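# Stand the clipped cat litter pouch upright at table centre

## Task

Set the cat litter pouch upright at the centre of the table, one of its wide faces turned toward the arms, not touching or crowding the pan or the scoop. At the end the clip must sit on the pouch and hold it tightly. The pan must not be left tipped over. You must declare the task finished yourself.

## Robot and tools

Robot: two arms, left_arm and right_arm, each with a parallel two-finger gripper. Calibrated base roots in the scene frame: left_arm at (-0.020, +0.243, 0) m with quat_wxyz (1, 0, 0, 0); right_arm at (+0.045, -0.336, 0) m with quat_wxyz (1, 0, 0, 0.012), a tiny yaw.

Scene frame: origin at table-top height, halfway between the arms' nominal bases. +x points out across the table, +z points up, +y toward left_arm. Arm names do not match the left and right of the images. On each gripper, the fingers extend along its own +z axis and close along its own y axis. end_effector_position is the point between the finger pads, roughly 1 cm back from the fingertips.

Row format (shared by execute_actions and move): always 16 numbers, even when only one arm should move. First left_arm: x, y, z, qw, qx, qy, qz, opening; then right_arm in the same order. x, y, z are an absolute target position in metres and the quaternion an absolute target orientation (w first), both in the scene frame, so each half is a pose, not an offset. Opening runs from -1 (closed) to +1 (fully open, 0.094 m); it is a target finger setting, and 0 is a real command, so resend the current value to leave a gripper alone.

execute_actions(actions, cameras): actions is a list of actions; each action is a list of up to 15 rows, one row per 1/30 s control step. If fewer than 15 rows are given, the last one is repeated to fill the action's 15 steps (0.5 s). An empty list just reports state and images. A target lying more than 0.6 m from that gripper's current position, measured along any of the gripper's own axes, gets the action refused for both arms; if the first action fails this check against the last reported state, or any action is malformed, the whole call is rejected. cameras: list of camera names (cam_high, cam_low); omitted, null or ["all"] gives all, [] gives none, an unknown name voids the call.

Each control step the command is clipped to within 100 mm and 20 degrees of the measured pose, then solved by damped inverse kinematics, favouring position over orientation. So one action may fall short; the result's "Hand target" line shows where each arm is actually being sent, and you issue the remainder next. To hold orientation, repeat the same quaternion in every row instead of copying the reported (drifting) one. For an idle arm not pressing on anything, resend at every call the full pose it reported just before it began idling, plus its desired opening. Commanding the measured pose relaxes a press. In free air an arm can rest about 1 cm off target because of friction and weight; that does not indicate contact.

move(target, speed, blend, opening_speed, blocking, cameras): drives each gripper in a straight line from its Hand target to the target pose. target is one 16-number row, or up to 15 rows differing only in pose, sharing a 10 s budget; the 0.6 m rule does not apply. speed: path top speed in m/s, 0.002 to 0.5, default 0.25, rotation capped at twice that in rad/s; one value or one per target. blend: corner rounding in metres for lists, one value or one per target, default 0 (stop at each point). opening_speed: rate of the commanded opening per second on the -1..+1 scale, at least 0.2; without it the opening is sent immediately. blocking=false returns after about 0.5 s while motion continues; until a result shows the end, execute_actions is refused, so use wait or stop; a new move replaces the running one. Paths ignore obstacles and the other arm; faster moves lag and stray more and strike harder, and aiming far past a contact presses harder. Result line "move:" gives the ending: done (at rest within 10 mm and 2 degrees), off_target, moving, held (a check withheld a step, or the clearance check halted the whole move) or fault; limits=paced means the command was clipped, limits=held that steps were withheld.

wait(seconds): 0 to 10; arms keep their last command and any running move continues. Returns a "wait:" line. stop(): brakes a running move to rest; fast moves need more room. zoom_image(camera, region): camera is cam_high or cam_low (both 896x504); region [x0, y0, x1, y1] in pixels from the top-left, at most 504 by 504, taken from that camera's latest image. read_manual(section): only licence text. finished_scene(scene): pass the current scene number; the first call only prompts a check, the second ends the scene for good and reports success.

Result lines: "pose unreachable" names an arm whose command the controller (usually its clearance check) withheld; that check does not stop grippers or wrist cameras hitting each other. grip_measured is the finger opening on the -1..+1 scale; empty it can read up to about 1.6 mm wide; squeezing a hard part it reads up to about 3 mm narrower than the part. Commanding about 0.11 below the first-touch reading gives full force (roughly 50 to 62 N per pad); to release, command well above grip_measured. Joint torques follow the Joint positions order, include gravity, are noisy, and joints 1 to 3 wrap sign beyond ±28 N m.

Motor heat builds from carrying loads, stretched reach or pushing at unreachable poses, even while idle. MOTOR HOT appears at 75 °C; at 90 °C that arm folds to its base and stays out; at 100 °C it collapses.

Avoid: dropping things, releasing moving objects, fast impacts, hard presses, any collision between the two arms, anything leaving the table, and tipping the pan. Loose objects may occasionally get a brief external nudge.

Each tool is called as name(argument=value, ...) on one line, values as JSON.

## Session

I'll start by looking at the scene.

execute_actions(actions=[])

Scene clock: 0.00 s.
left_arm: end_effector_position=(+0.1670, +0.4592, +0.1695) grip_measured=+1.000 end_effector_quat_wxyz=(-0.234, +0.685, -0.486, -0.490) | right_arm: end_effector_position=(+0.1396, -0.1550, +0.1164) grip_measured=+1.000 end_effector_quat_wxyz=(+0.373, -0.231, +0.889, +0.133)
Joint positions: left_arm=[0.27 1.752 1.216 -1.516 -1.089 -1.931 0.094] | right_arm=[1.654 0.743 0.521 -0.887 0.697 1 0.094]
Joint velocities: left_arm=[-0.007 -0.017 0.012 0.022 -0.037 -0.066 0] | right_arm=[0.007 -0.022 -0.007 0.022 0.007 0.007 0]
Joint torques (N m): no reading
Motor temperatures (°C): left_arm=[30 33 35 31 29 30 28] | right_arm=[27 36 33 30 26 27 28]
Heat: left arm: 35 °C; right arm: 36 °C.
Hand target: left_arm +0.1682, +0.4608, +0.1738; -0.242, +0.684, -0.483, -0.490 | right_arm +0.1417, -0.1559, +0.1200; +0.380, -0.228, +0.887, +0.132
Tool commands: left_gripper/opening=+1.0 right_gripper/opening=+1.0

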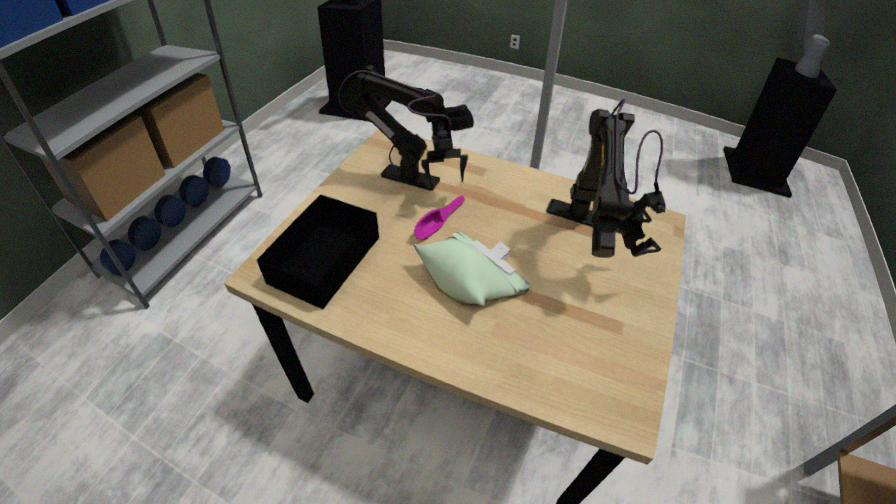

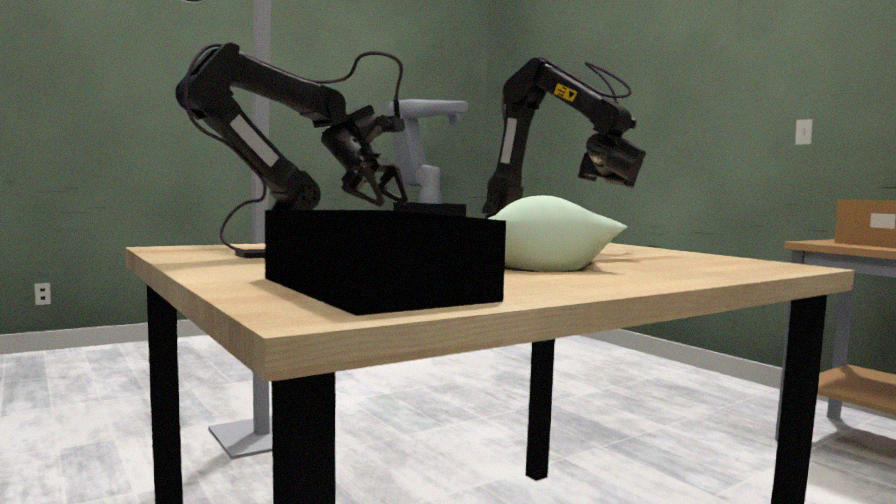

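zoom_image(camera="cam_high", region=[380, 180, 560, 320])

zoom_image(camera="cam_low", region=[440, 160, 680, 300])

zoom_image(camera="cam_high", region=[220, 60, 720, 470])

Scaled by 2.800.

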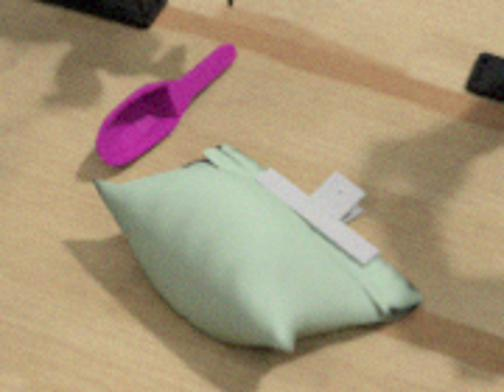

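Scaled by 2.100.

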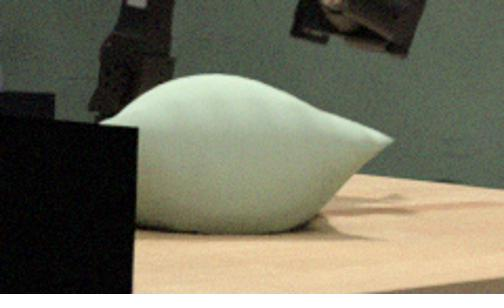

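Scaled by 1.008.

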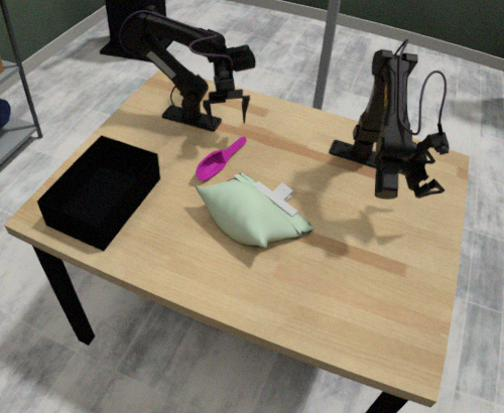

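zoom_image(camera="cam_high", region=[540, 90, 700, 270])

zoom_image(camera="cam_high", region=[330, 60, 490, 240])

zoom_image(camera="cam_high", region=[220, 180, 400, 320])

Scaled by 2.800.

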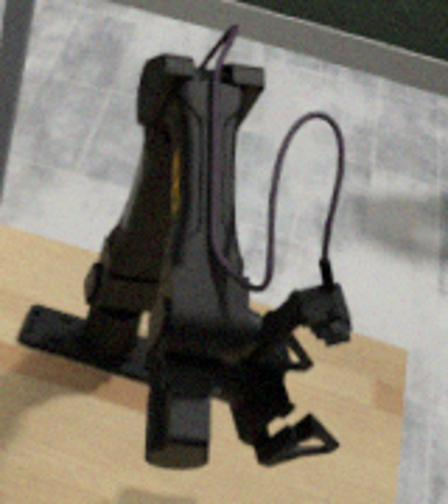

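Scaled by 2.800.

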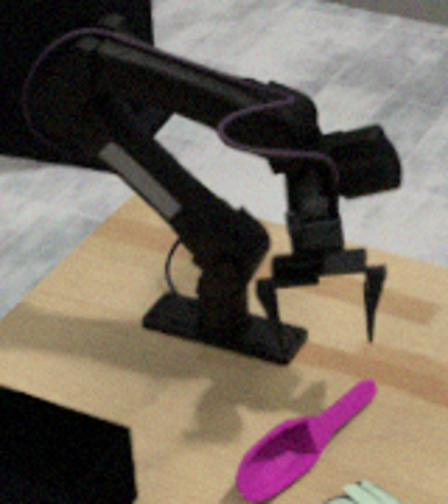

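Scaled by 2.800.

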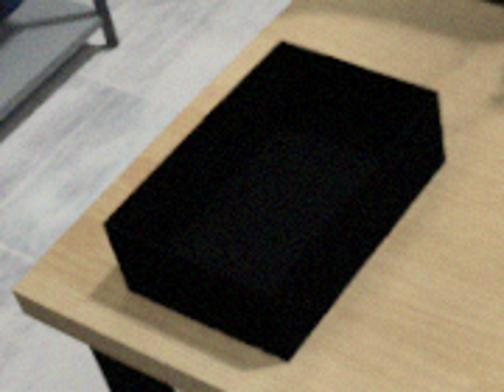

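zoom_image(camera="cam_high", region=[440, 220, 540, 310])

zoom_image(camera="cam_high", region=[400, 190, 480, 270])

zoom_image(camera="cam_low", region=[480, 180, 640, 290])

Scaled by 5.040.

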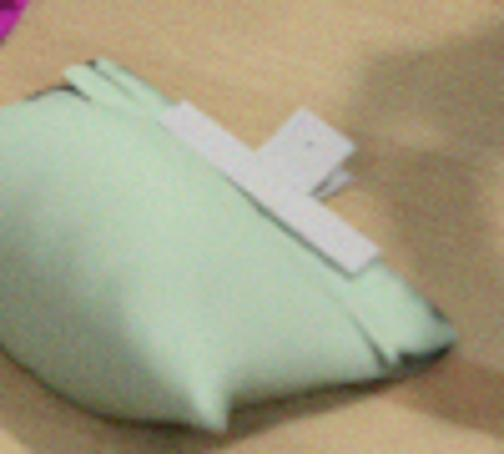

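Scaled by 6.300.

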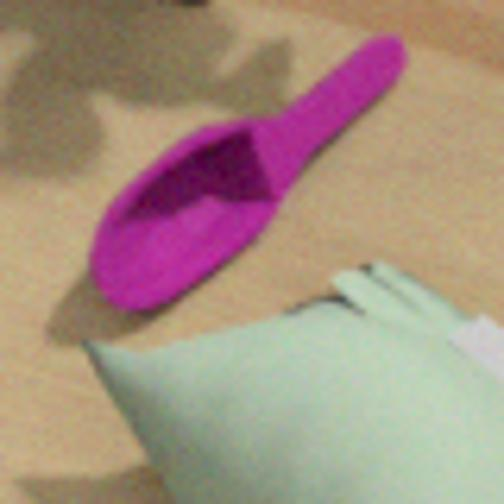

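Scaled by 3.150.

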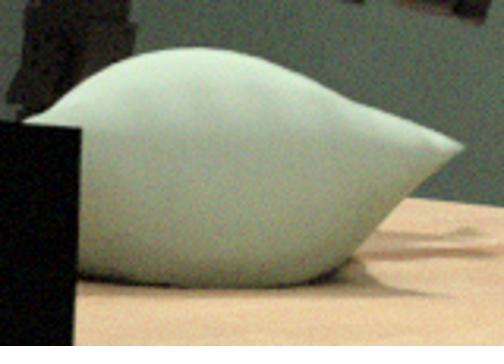

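move(target=[0.22, 0.32, 0.10, 0, 0, 1, 0, -1, 0.18, -0.24, 0.12, 0, 0, 1, 0, -1], speed=0.25)

Scene clock: 10.00 s.
left_arm: end_effector_position=(+0.2136, +0.3166, +0.0966) grip_measured=-0.995 end_effector_quat_wxyz=(-0.011, -0.001, +1.000, -0.001) | right_arm: end_effector_position=(+0.1792, -0.2415, +0.1127) grip_measured=-0.992 end_effector_quat_wxyz=(+0.004, +0.003, +1.000, -0.001)
Joint positions: left_arm=[0.299 1.497 1.11 -1.204 -0.005 0.298 0] | right_arm=[0.589 1.145 0.914 -1.335 0.006 0.62 0]
Joint velocities: left_arm=[-0.017 -0.017 -0.007 0.022 -0.037 0.022 0.002] | right_arm=[-0.012 -0.012 0.017 0.051 -0.007 -0.037 0]
Joint torques (N m): left_arm=[0.5 -4.16 8.34 0.27 0.1 0.11] | right_arm=[-0.76 -1.76 8.35 0.07 -0.11 -0.11]
Motor temperatures (°C): left_arm=[30 34 36 31 29 30 28] | right_arm=[27 36 35 30 26 27 28]
Heat: left arm: 36 °C; right arm: 36 °C.
Hand target: left_arm +0.2181, +0.3176, +0.1010; -0.006, -0.001, +1.000, -0.005 | right_arm +0.1837, -0.2396, +0.1199; +0.010, +0.004, +1.000, +0.004
Off the commanded pose: left_arm 0.008 m, 1 deg | right_arm 0.007 m, 1 deg.
move: done

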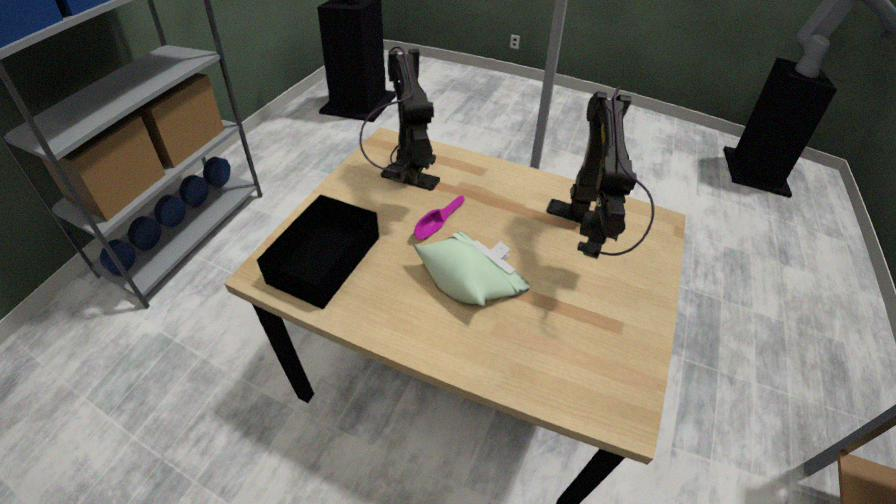

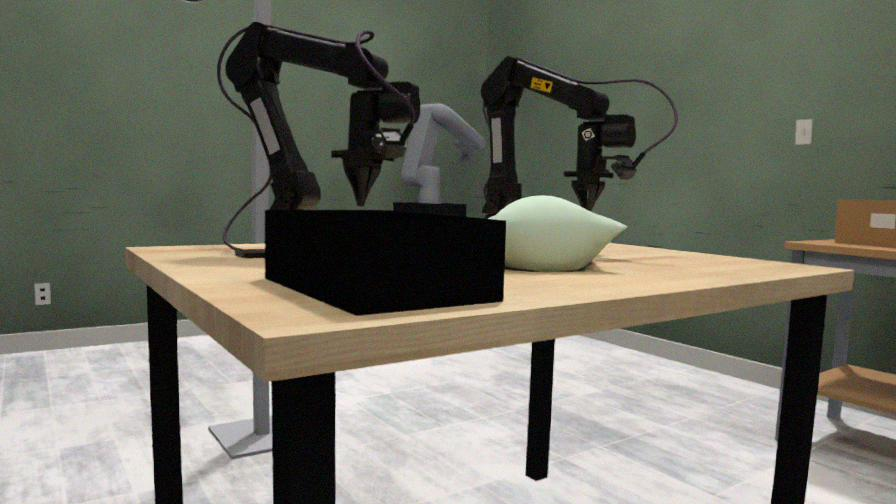

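zoom_image(camera="cam_high", region=[380, 130, 460, 210])

zoom_image(camera="cam_high", region=[550, 190, 640, 280])

zoom_image(camera="cam_low", region=[330, 140, 430, 240])

zoom_image(camera="cam_low", region=[540, 130, 640, 230])

Scaled by 6.300.

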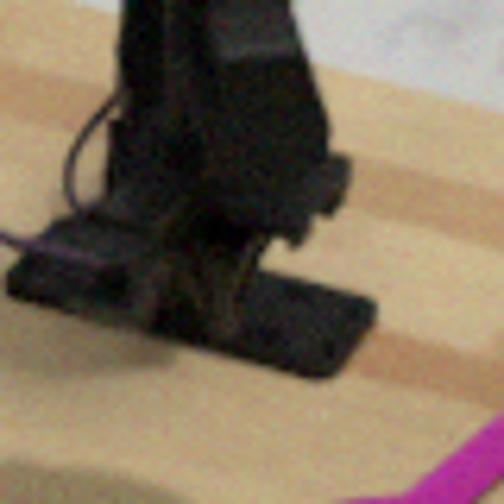

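Scaled by 5.600.

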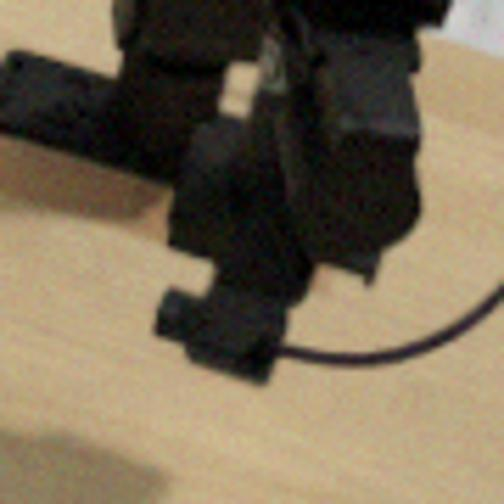

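Scaled by 5.040.

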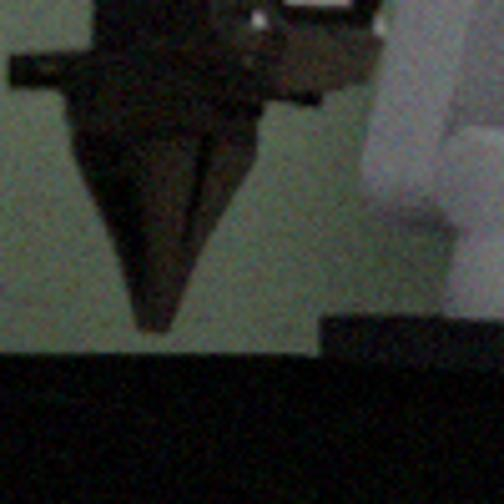

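Scaled by 5.040.

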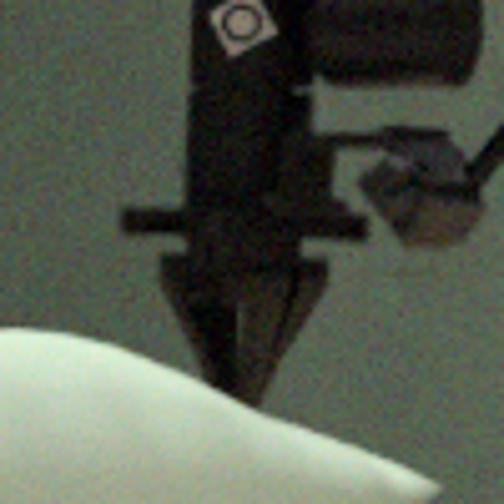

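move(target=[0.42, 0.28, 0.05, 0.3827, 0, 0.9239, 0, -1, 0.30, -0.25, 0.22, 0.3827, 0, 0.9239, 0, -1], speed=0.3)

zoom_image(camera="cam_high", region=[370, 150, 480, 260])

zoom_image(camera="cam_high", region=[530, 220, 640, 330])

zoom_image(camera="cam_low", region=[320, 80, 480, 240])

zoom_image(camera="cam_low", region=[560, 120, 740, 300])

Scene clock: 13.10 s.
left_arm: end_effector_position=(+0.4218, +0.2824, +0.0541) grip_measured=-0.995 end_effector_quat_wxyz=(+0.387, +0.007, +0.922, +0.000) | right_arm: end_effector_position=(+0.2990, -0.2475, +0.2230) grip_measured=-0.992 end_effector_quat_wxyz=(+0.379, -0.009, +0.925, +0.009)
Joint positions: left_arm=[0.126 1.741 0.862 0.099 0.095 0.101 0] | right_arm=[0.546 0.95 0.992 -0.91 0.366 0.414 0]
Joint velocities: left_arm=[-0.002 -0.027 -0.002 0.022 -0.081 -0.007 -0.001] | right_arm=[-0.007 -0.002 -0.022 -0.007 0.007 0.007 0]
Joint torques (N m): left_arm=[-0.31 -5.97 5.27 1.86 0.04 -0.07] | right_arm=[-0.79 -2.1 5.45 1.39 0.28 -0.1]
Motor temperatures (°C): left_arm=[30 34 37 31 29 30 28] | right_arm=[27 36 36 31 26 27 28]
Heat: left arm: 37 °C; right arm: 36 °C.
Hand target: left_arm +0.4192, +0.2791, +0.0454; +0.381, +0.007, +0.925, -0.005 | right_arm +0.2996, -0.2526, +0.2217; +0.384, -0.005, +0.923, +0.001
Off the commanded pose: left_arm 0.005 m, 1 deg | right_arm 0.004 m, 2 deg.
move: done

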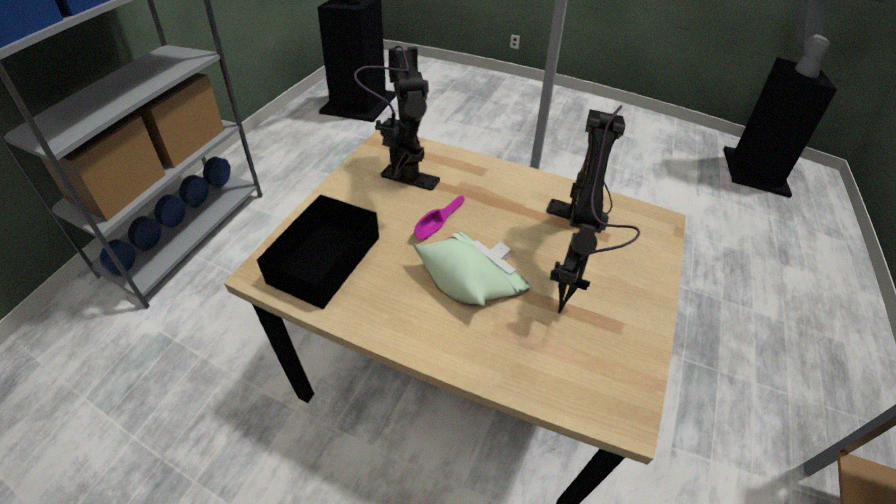

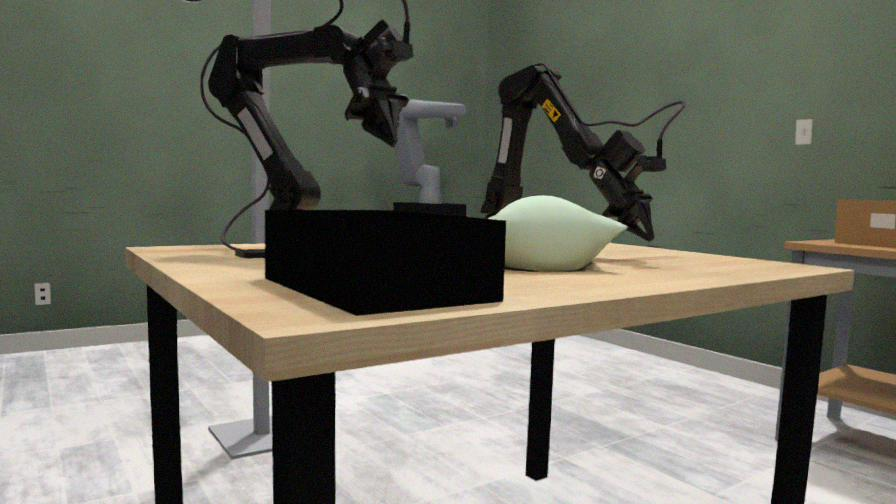

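Scaled by 4.582.

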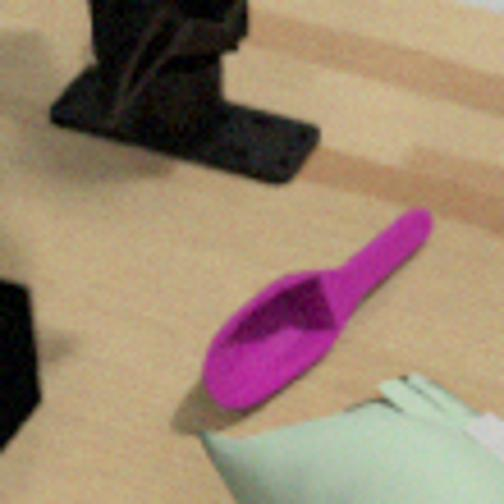

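Scaled by 4.582.

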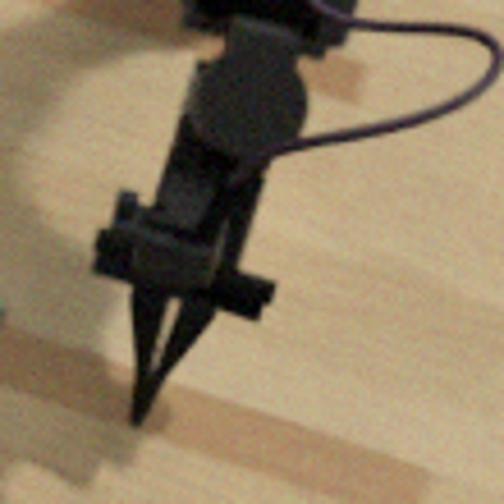

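Scaled by 3.150.

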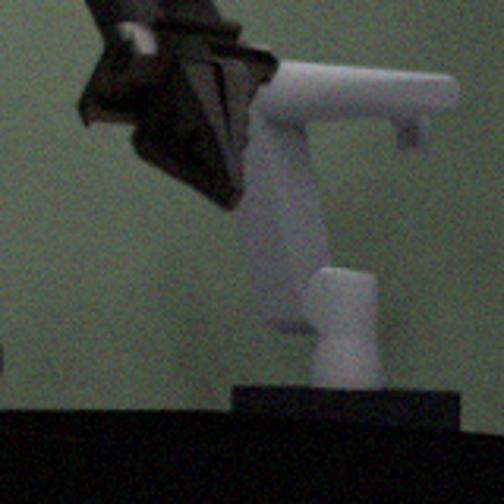

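Scaled by 2.800.

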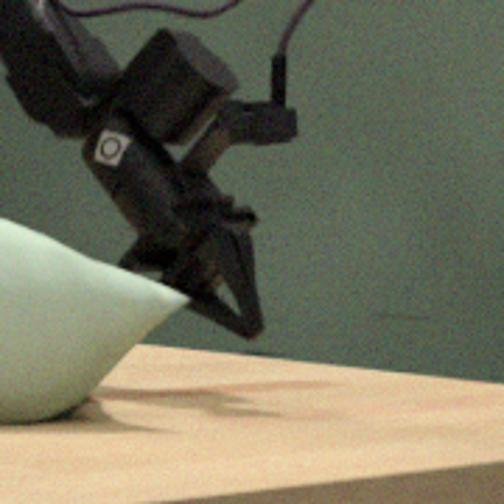

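zoom_image(camera="cam_high", region=[350, 60, 450, 200])

Scaled by 3.600.

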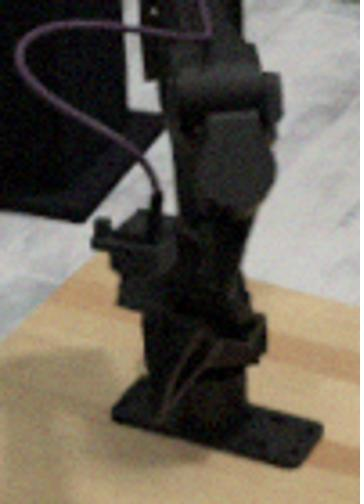

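move(target=[0.30, 0.13, 0.22, 0.3827, 0, 0.9239, 0, -1, 0.46, -0.20, 0.22, 0.3827, 0, 0.9239, 0, -1], speed=0.3)

zoom_image(camera="cam_high", region=[370, 120, 480, 230])

zoom_image(camera="cam_high", region=[460, 150, 570, 260])

zoom_image(camera="cam_low", region=[380, 60, 640, 260])

Scene clock: 16.67 s.
left_arm: end_effector_position=(+0.2978, +0.1326, +0.2121) grip_measured=-0.995 end_effector_quat_wxyz=(+0.375, +0.008, +0.927, +0.006) | right_arm: end_effector_position=(+0.4538, -0.2028, +0.2086) grip_measured=-0.992 end_effector_quat_wxyz=(+0.372, -0.004, +0.928, -0.004)
Joint positions: left_arm=[-0.525 1.213 1.085 -0.748 -0.362 -0.377 0] | right_arm=[0.411 1.562 1.355 -0.652 0.301 0.315 0]
Joint velocities: left_arm=[-0.002 0.017 0.002 -0.066 0.007 0.022 -0.001] | right_arm=[-0.007 0.002 0.007 -0.051 -0.037 -0.007 0]
Joint torques (N m): left_arm=[-0.24 -2.92 10 1.37 -0.36 -0.11] | right_arm=[-0.87 -6.45 9.69 1.4 0.07 -0.07]
Motor temperatures (°C): left_arm=[30 34 37 32 29 30 28] | right_arm=[27 36 36 31 26 27 28]
Heat: left arm: 37 °C; right arm: 36 °C.
Hand target: left_arm +0.3000, +0.1325, +0.2205; +0.381, +0.003, +0.924, +0.008 | right_arm +0.4613, -0.2027, +0.2196; +0.384, -0.001, +0.923, -0.001
Off the commanded pose: left_arm 0.009 m, 1 deg | right_arm 0.013 m, 1 deg.
move: off_target (right_arm)

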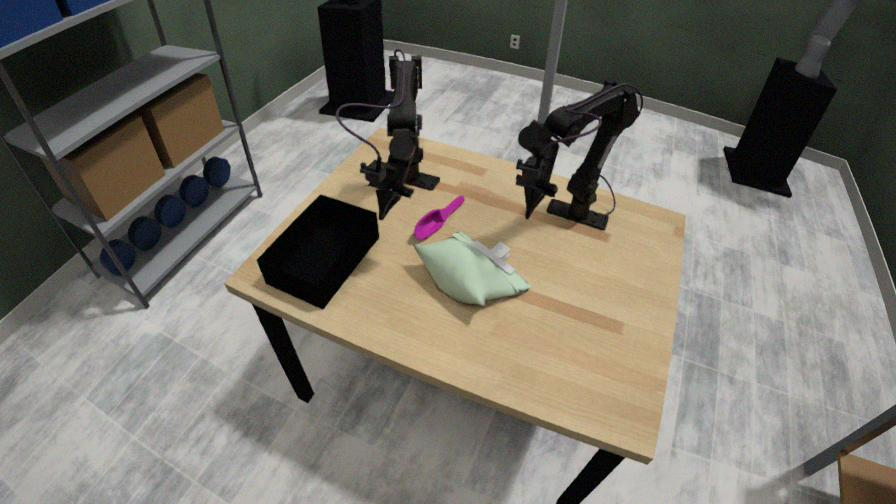

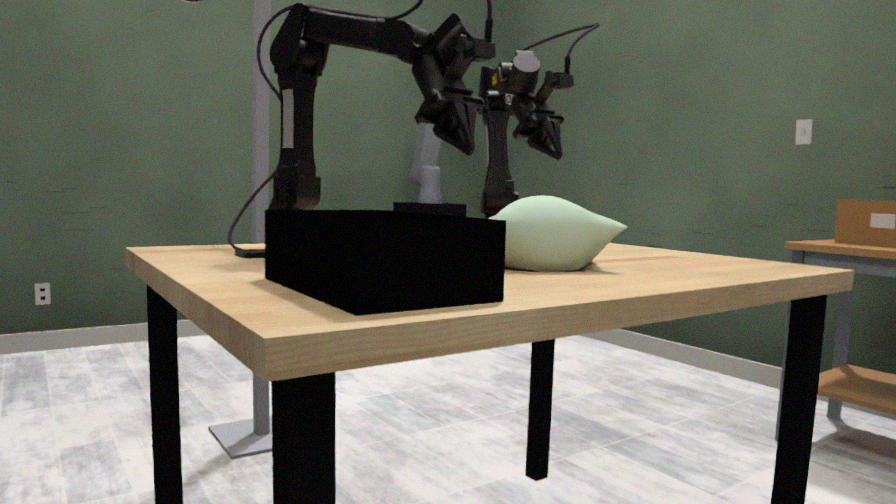

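Scaled by 4.582.

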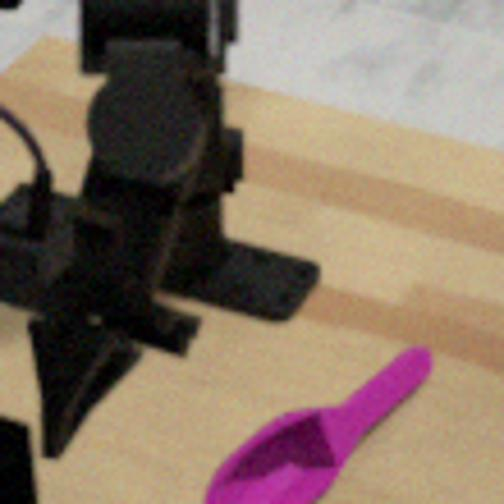

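Scaled by 4.582.

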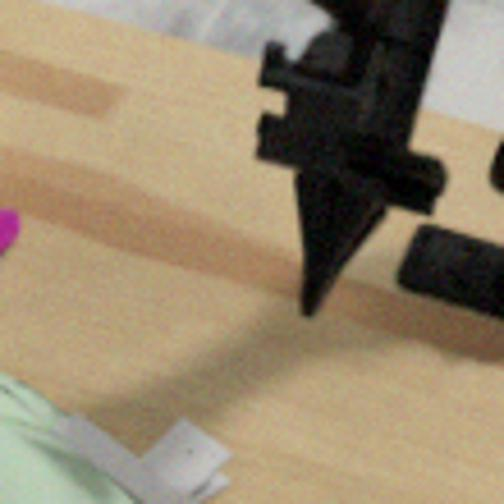

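Scaled by 1.938.

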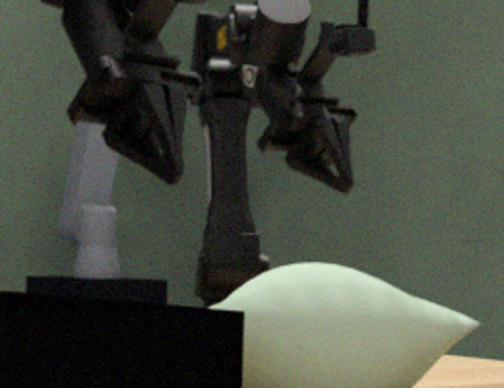

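zoom_image(camera="cam_high", region=[480, 230, 540, 300])

zoom_image(camera="cam_high", region=[430, 220, 490, 270])

Scaled by 7.200.

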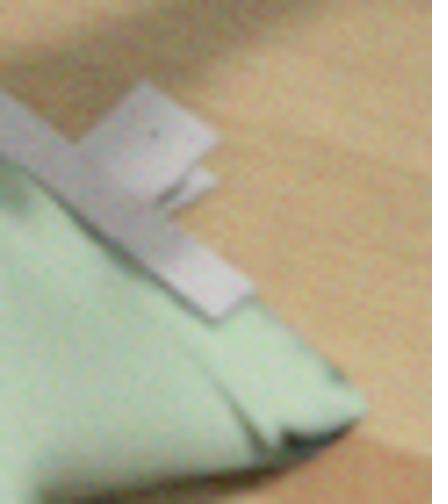

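Scaled by 8.400.

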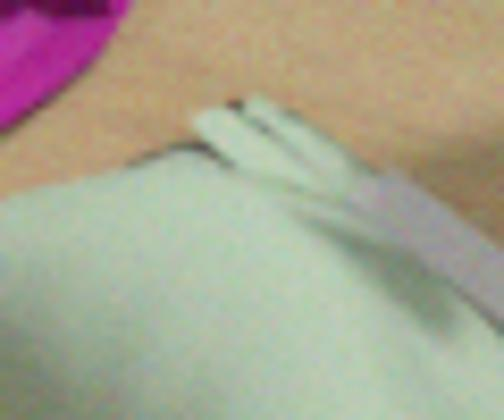

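zoom_image(camera="cam_high", region=[340, 100, 420, 180])

zoom_image(camera="cam_high", region=[220, 260, 300, 330])

zoom_image(camera="cam_high", region=[610, 420, 690, 490])

zoom_image(camera="cam_high", region=[640, 170, 720, 250])

Scaled by 6.300.

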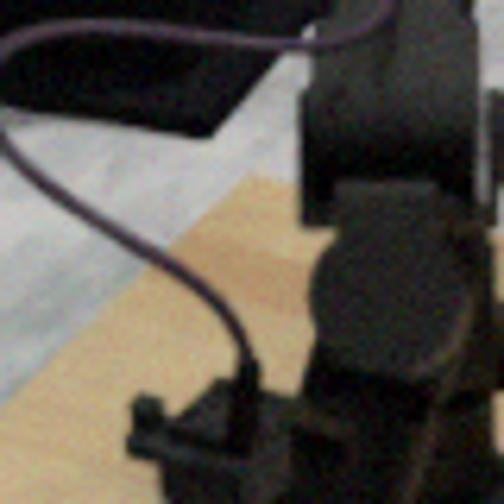

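Scaled by 6.300.

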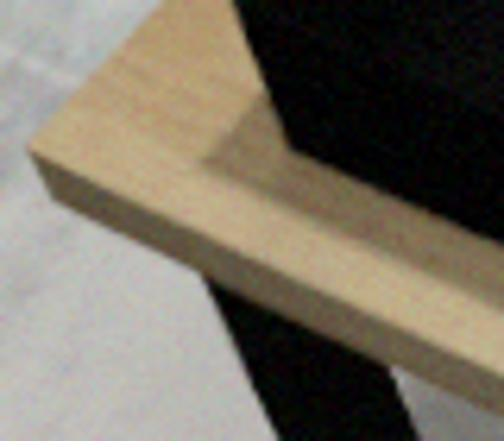

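Scaled by 6.300.

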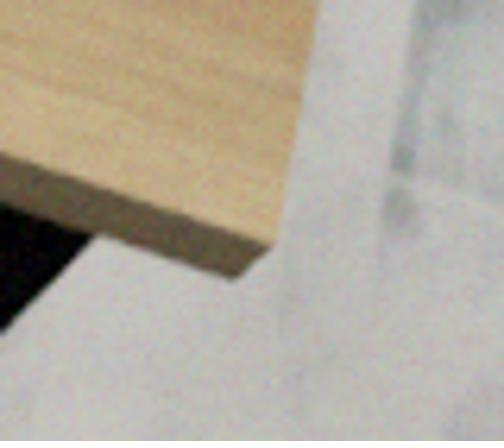

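Scaled by 6.300.

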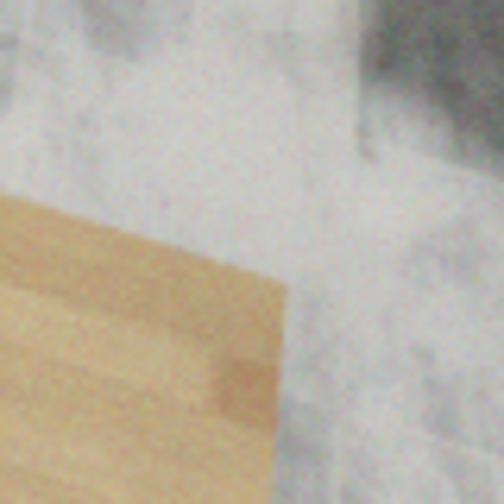

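move(target=[0.255, 0.200, 0.13, 0.2726, -0.4722, 0.7259, -0.4189, -0.04, 0.205, -0.195, 0.18, 0.4517, -0.8678, 0.1836, -0.0956, -0.04], speed=0.25)

Scene clock: 35.20 s.
left_arm: end_effector_position=(+0.2564, +0.1990, +0.1318) grip_measured=-0.041 end_effector_quat_wxyz=(+0.262, -0.476, +0.726, -0.422) | right_arm: end_effector_position=(+0.2069, -0.1928, +0.1747) grip_measured=-0.042 end_effector_quat_wxyz=(-0.436, +0.856, -0.246, +0.131)
Joint positions: left_arm=[0.146 0.779 0.372 -0.206 0.493 -1.275 0.045] | right_arm=[0.216 0.551 0.6 -0.833 -0.591 -2.091 0.045]
Joint velocities: left_arm=[0.012 0.007 -0.017 -0.022 0.066 -0.007 -0.001] | right_arm=[0.002 -0.012 0.002 0.037 -0.007 -0.022 0]
Joint torques (N m): left_arm=[0.35 -1.16 6.5 1.93 0.24 0.04] | right_arm=[0.69 0.9 9.4 1.12 -0.36 -0.01]
Motor temperatures (°C): left_arm=[30 33 40 33 29 30 28] | right_arm=[27 37 39 34 26 27 28]
Heat: left arm: 40 °C; right arm: 39 °C.
Hand target: left_arm +0.2553, +0.1991, +0.1318; +0.267, -0.473, +0.724, -0.426 | right_arm +0.2028, -0.1918, +0.1826; -0.438, +0.857, -0.241, +0.130
Off the commanded pose: left_arm 0.002 m, 1 deg | right_arm 0.006 m, 9 deg.
joint sent to its limit (right arm) — joint 6 (wrist roll), lower limit. The joint targets are off in position and orientation.
move: off_target (right_arm)

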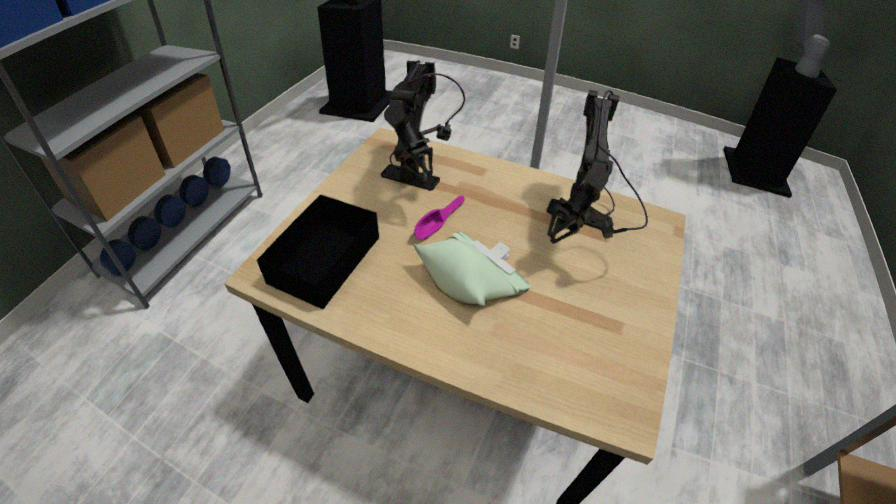

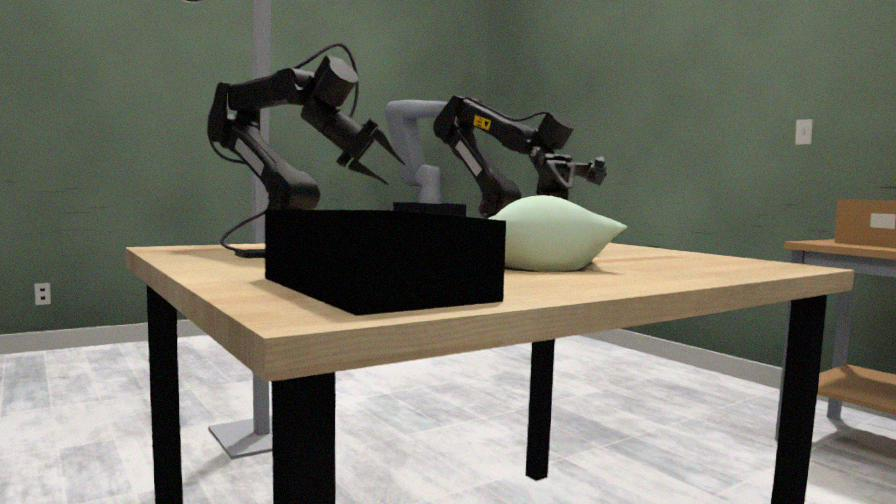

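zoom_image(camera="cam_high", region=[480, 180, 640, 310])

zoom_image(camera="cam_low", region=[480, 120, 660, 280])

Scaled by 3.150.

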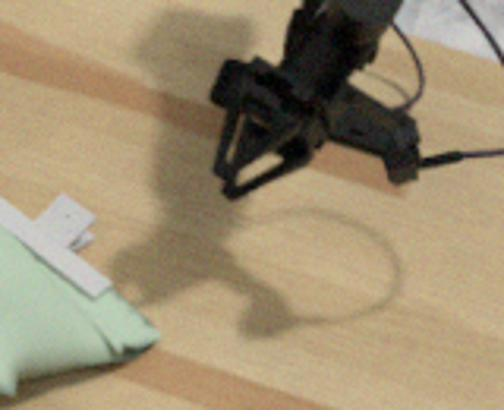

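Scaled by 2.800.

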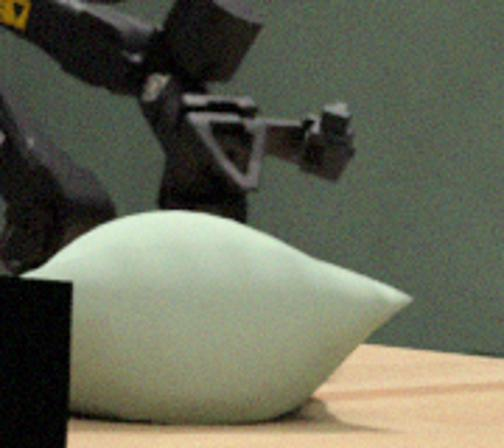

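move(target=[0.295, 0.180, 0.036, 0.2726, -0.4722, 0.7259, -0.4189, -0.04, 0.205, -0.195, 0.18, 0.4517, -0.8678, 0.1836, -0.0956, -0.04], speed=0.2)

zoom_image(camera="cam_high", region=[470, 210, 600, 310])

Scene clock: 37.40 s.
left_arm: end_effector_position=(+0.2967, +0.1804, +0.0396) grip_measured=-0.041 end_effector_quat_wxyz=(+0.274, -0.471, +0.725, -0.421) | right_arm: end_effector_position=(+0.2070, -0.1930, +0.1746) grip_measured=-0.042 end_effector_quat_wxyz=(-0.435, +0.856, -0.246, +0.131)
Joint positions: left_arm=[-0.002 1.433 0.17 0.706 0.359 -1.354 0.045] | right_arm=[0.216 0.551 0.6 -0.833 -0.59 -2.091 0.045]
Joint velocities: left_arm=[0.007 -0.007 0.007 -0.007 -0.037 -0.051 -0.001] | right_arm=[0.002 -0.007 -0.012 -0.11 -0.037 -0.007 0]
Joint torques (N m): left_arm=[-0.4 -2.39 4.12 1.99 0.04 0.01] | right_arm=[-0.55 0.84 8.09 1.18 -0.35 -0.08]
Motor temperatures (°C): left_arm=[30 33 40 33 29 30 28] | right_arm=[27 37 38 34 26 27 28]
Heat: left arm: 40 °C; right arm: 38 °C.
Hand target: left_arm +0.2935, +0.1800, +0.0352; +0.273, -0.472, +0.727, -0.417 | right_arm +0.2049, -0.1939, +0.1799; -0.436, +0.855, -0.247, +0.132
Off the commanded pose: left_arm 0.004 m, 0 deg | right_arm 0.006 m, 9 deg.
joint sent to its limit (right arm) — joint 6 (wrist roll), lower limit. The joint targets are off in orientation, not in position.
move: off_target (right_arm)

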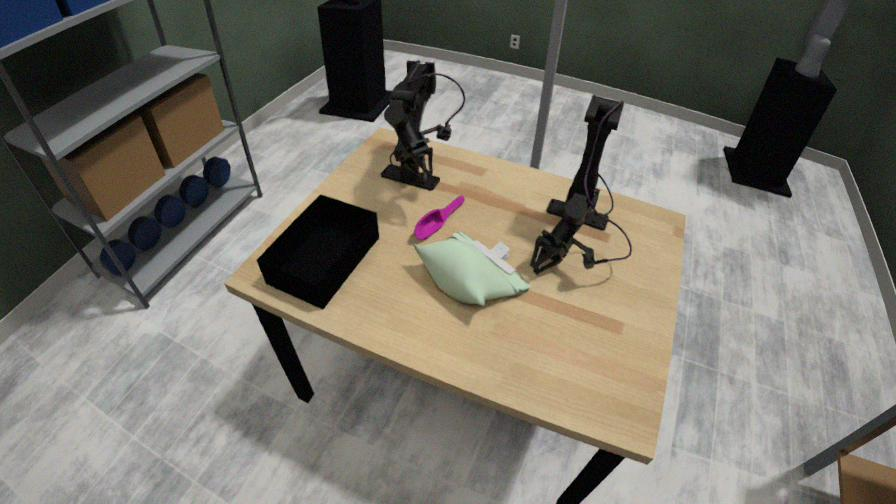

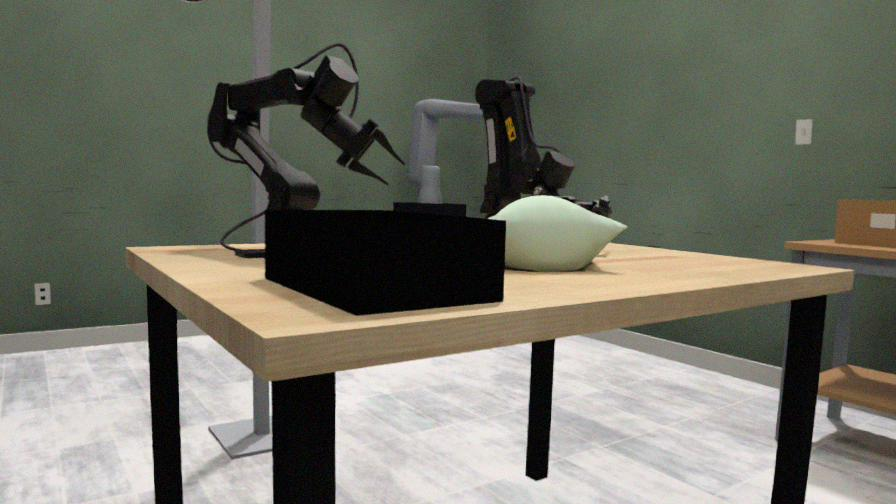

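Scaled by 3.877.

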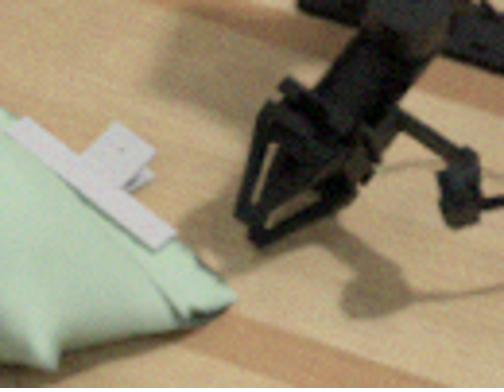

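move(target=[[0.300, 0.178, 0.034, 0.3128, -0.4467, 0.6867, -0.4808, -0.04, 0.205, -0.195, 0.18, 0.4517, -0.8678, 0.1836, -0.0956, -0.04], [0.328, 0.165, 0.032, 0.3128, -0.4467, 0.6867, -0.4808, -0.04, 0.205, -0.195, 0.18, 0.4517, -0.8678, 0.1836, -0.0956, -0.04]], speed=0.12)

zoom_image(camera="cam_high", region=[470, 220, 590, 320])

zoom_image(camera="cam_low", region=[500, 160, 660, 280])

Scene clock: 39.83 s.
left_arm: end_effector_position=(+0.3250, +0.1649, +0.0310) grip_measured=-0.041 end_effector_quat_wxyz=(+0.307, -0.447, +0.689, -0.481) | right_arm: end_effector_position=(+0.2070, -0.1930, +0.1746) grip_measured=-0.042 end_effector_quat_wxyz=(-0.435, +0.856, -0.246, +0.131)
Joint positions: left_arm=[-0.048 1.878 0.178 1.318 0.354 -1.439 0.045] | right_arm=[0.216 0.551 0.6 -0.833 -0.59 -2.091 0.045]
Joint velocities: left_arm=[0.022 -0.017 0.002 0.037 0.022 -0.081 -0.001] | right_arm=[-0.012 0.007 0.007 0.007 0.081 -0.037 -0.001]
Joint torques (N m): left_arm=[-0.34 -3.9 3.64 2.13 -0.08 0.08] | right_arm=[-0.69 0.76 8.25 1.19 -0.37 0.03]
Motor temperatures (°C): left_arm=[30 33 39 34 29 30 28] | right_arm=[27 36 38 34 26 27 28]
Heat: left arm: 39 °C; right arm: 38 °C.
Hand target: left_arm +0.3281, +0.1650, +0.0312; +0.312, -0.445, +0.688, -0.480 | right_arm +0.2048, -0.1939, +0.1799; -0.436, +0.855, -0.247, +0.132
Off the commanded pose: left_arm 0.003 m, 1 deg | right_arm 0.006 m, 9 deg.
joint sent to its limit (right arm) — joint 6 (wrist roll), lower limit. The joint targets are off in orientation, not in position.
move: off_target (right_arm)

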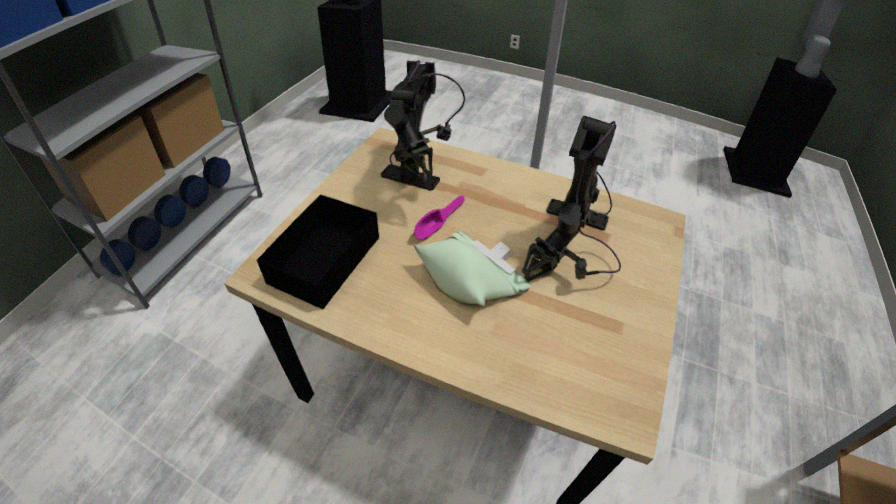

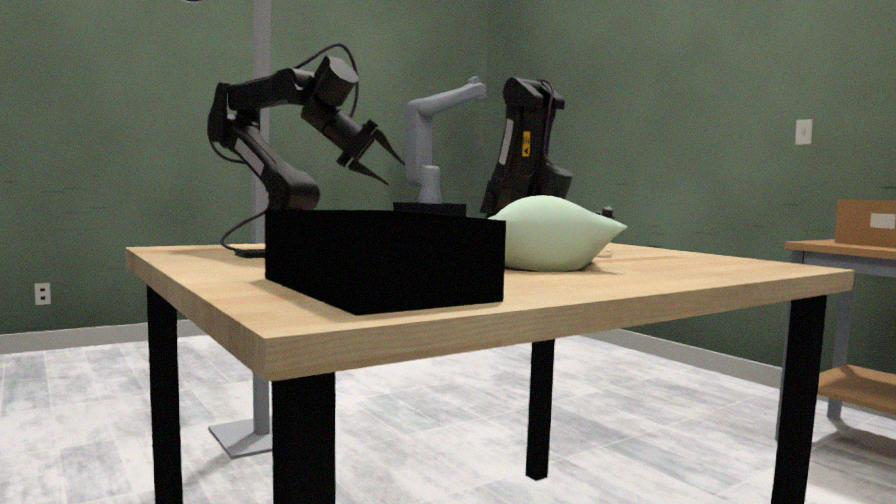

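Scaled by 4.200.

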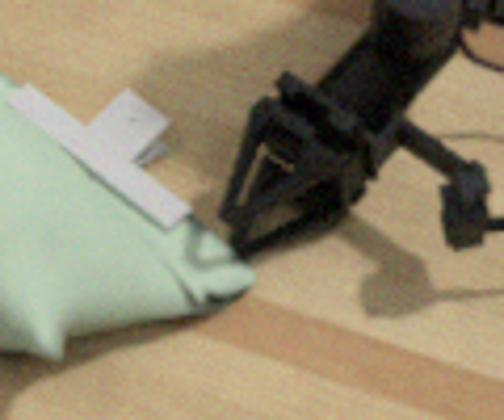

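Scaled by 3.150.

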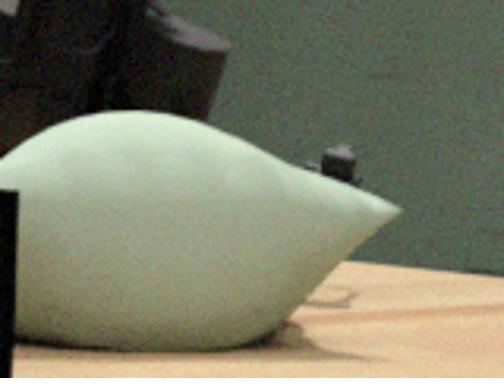

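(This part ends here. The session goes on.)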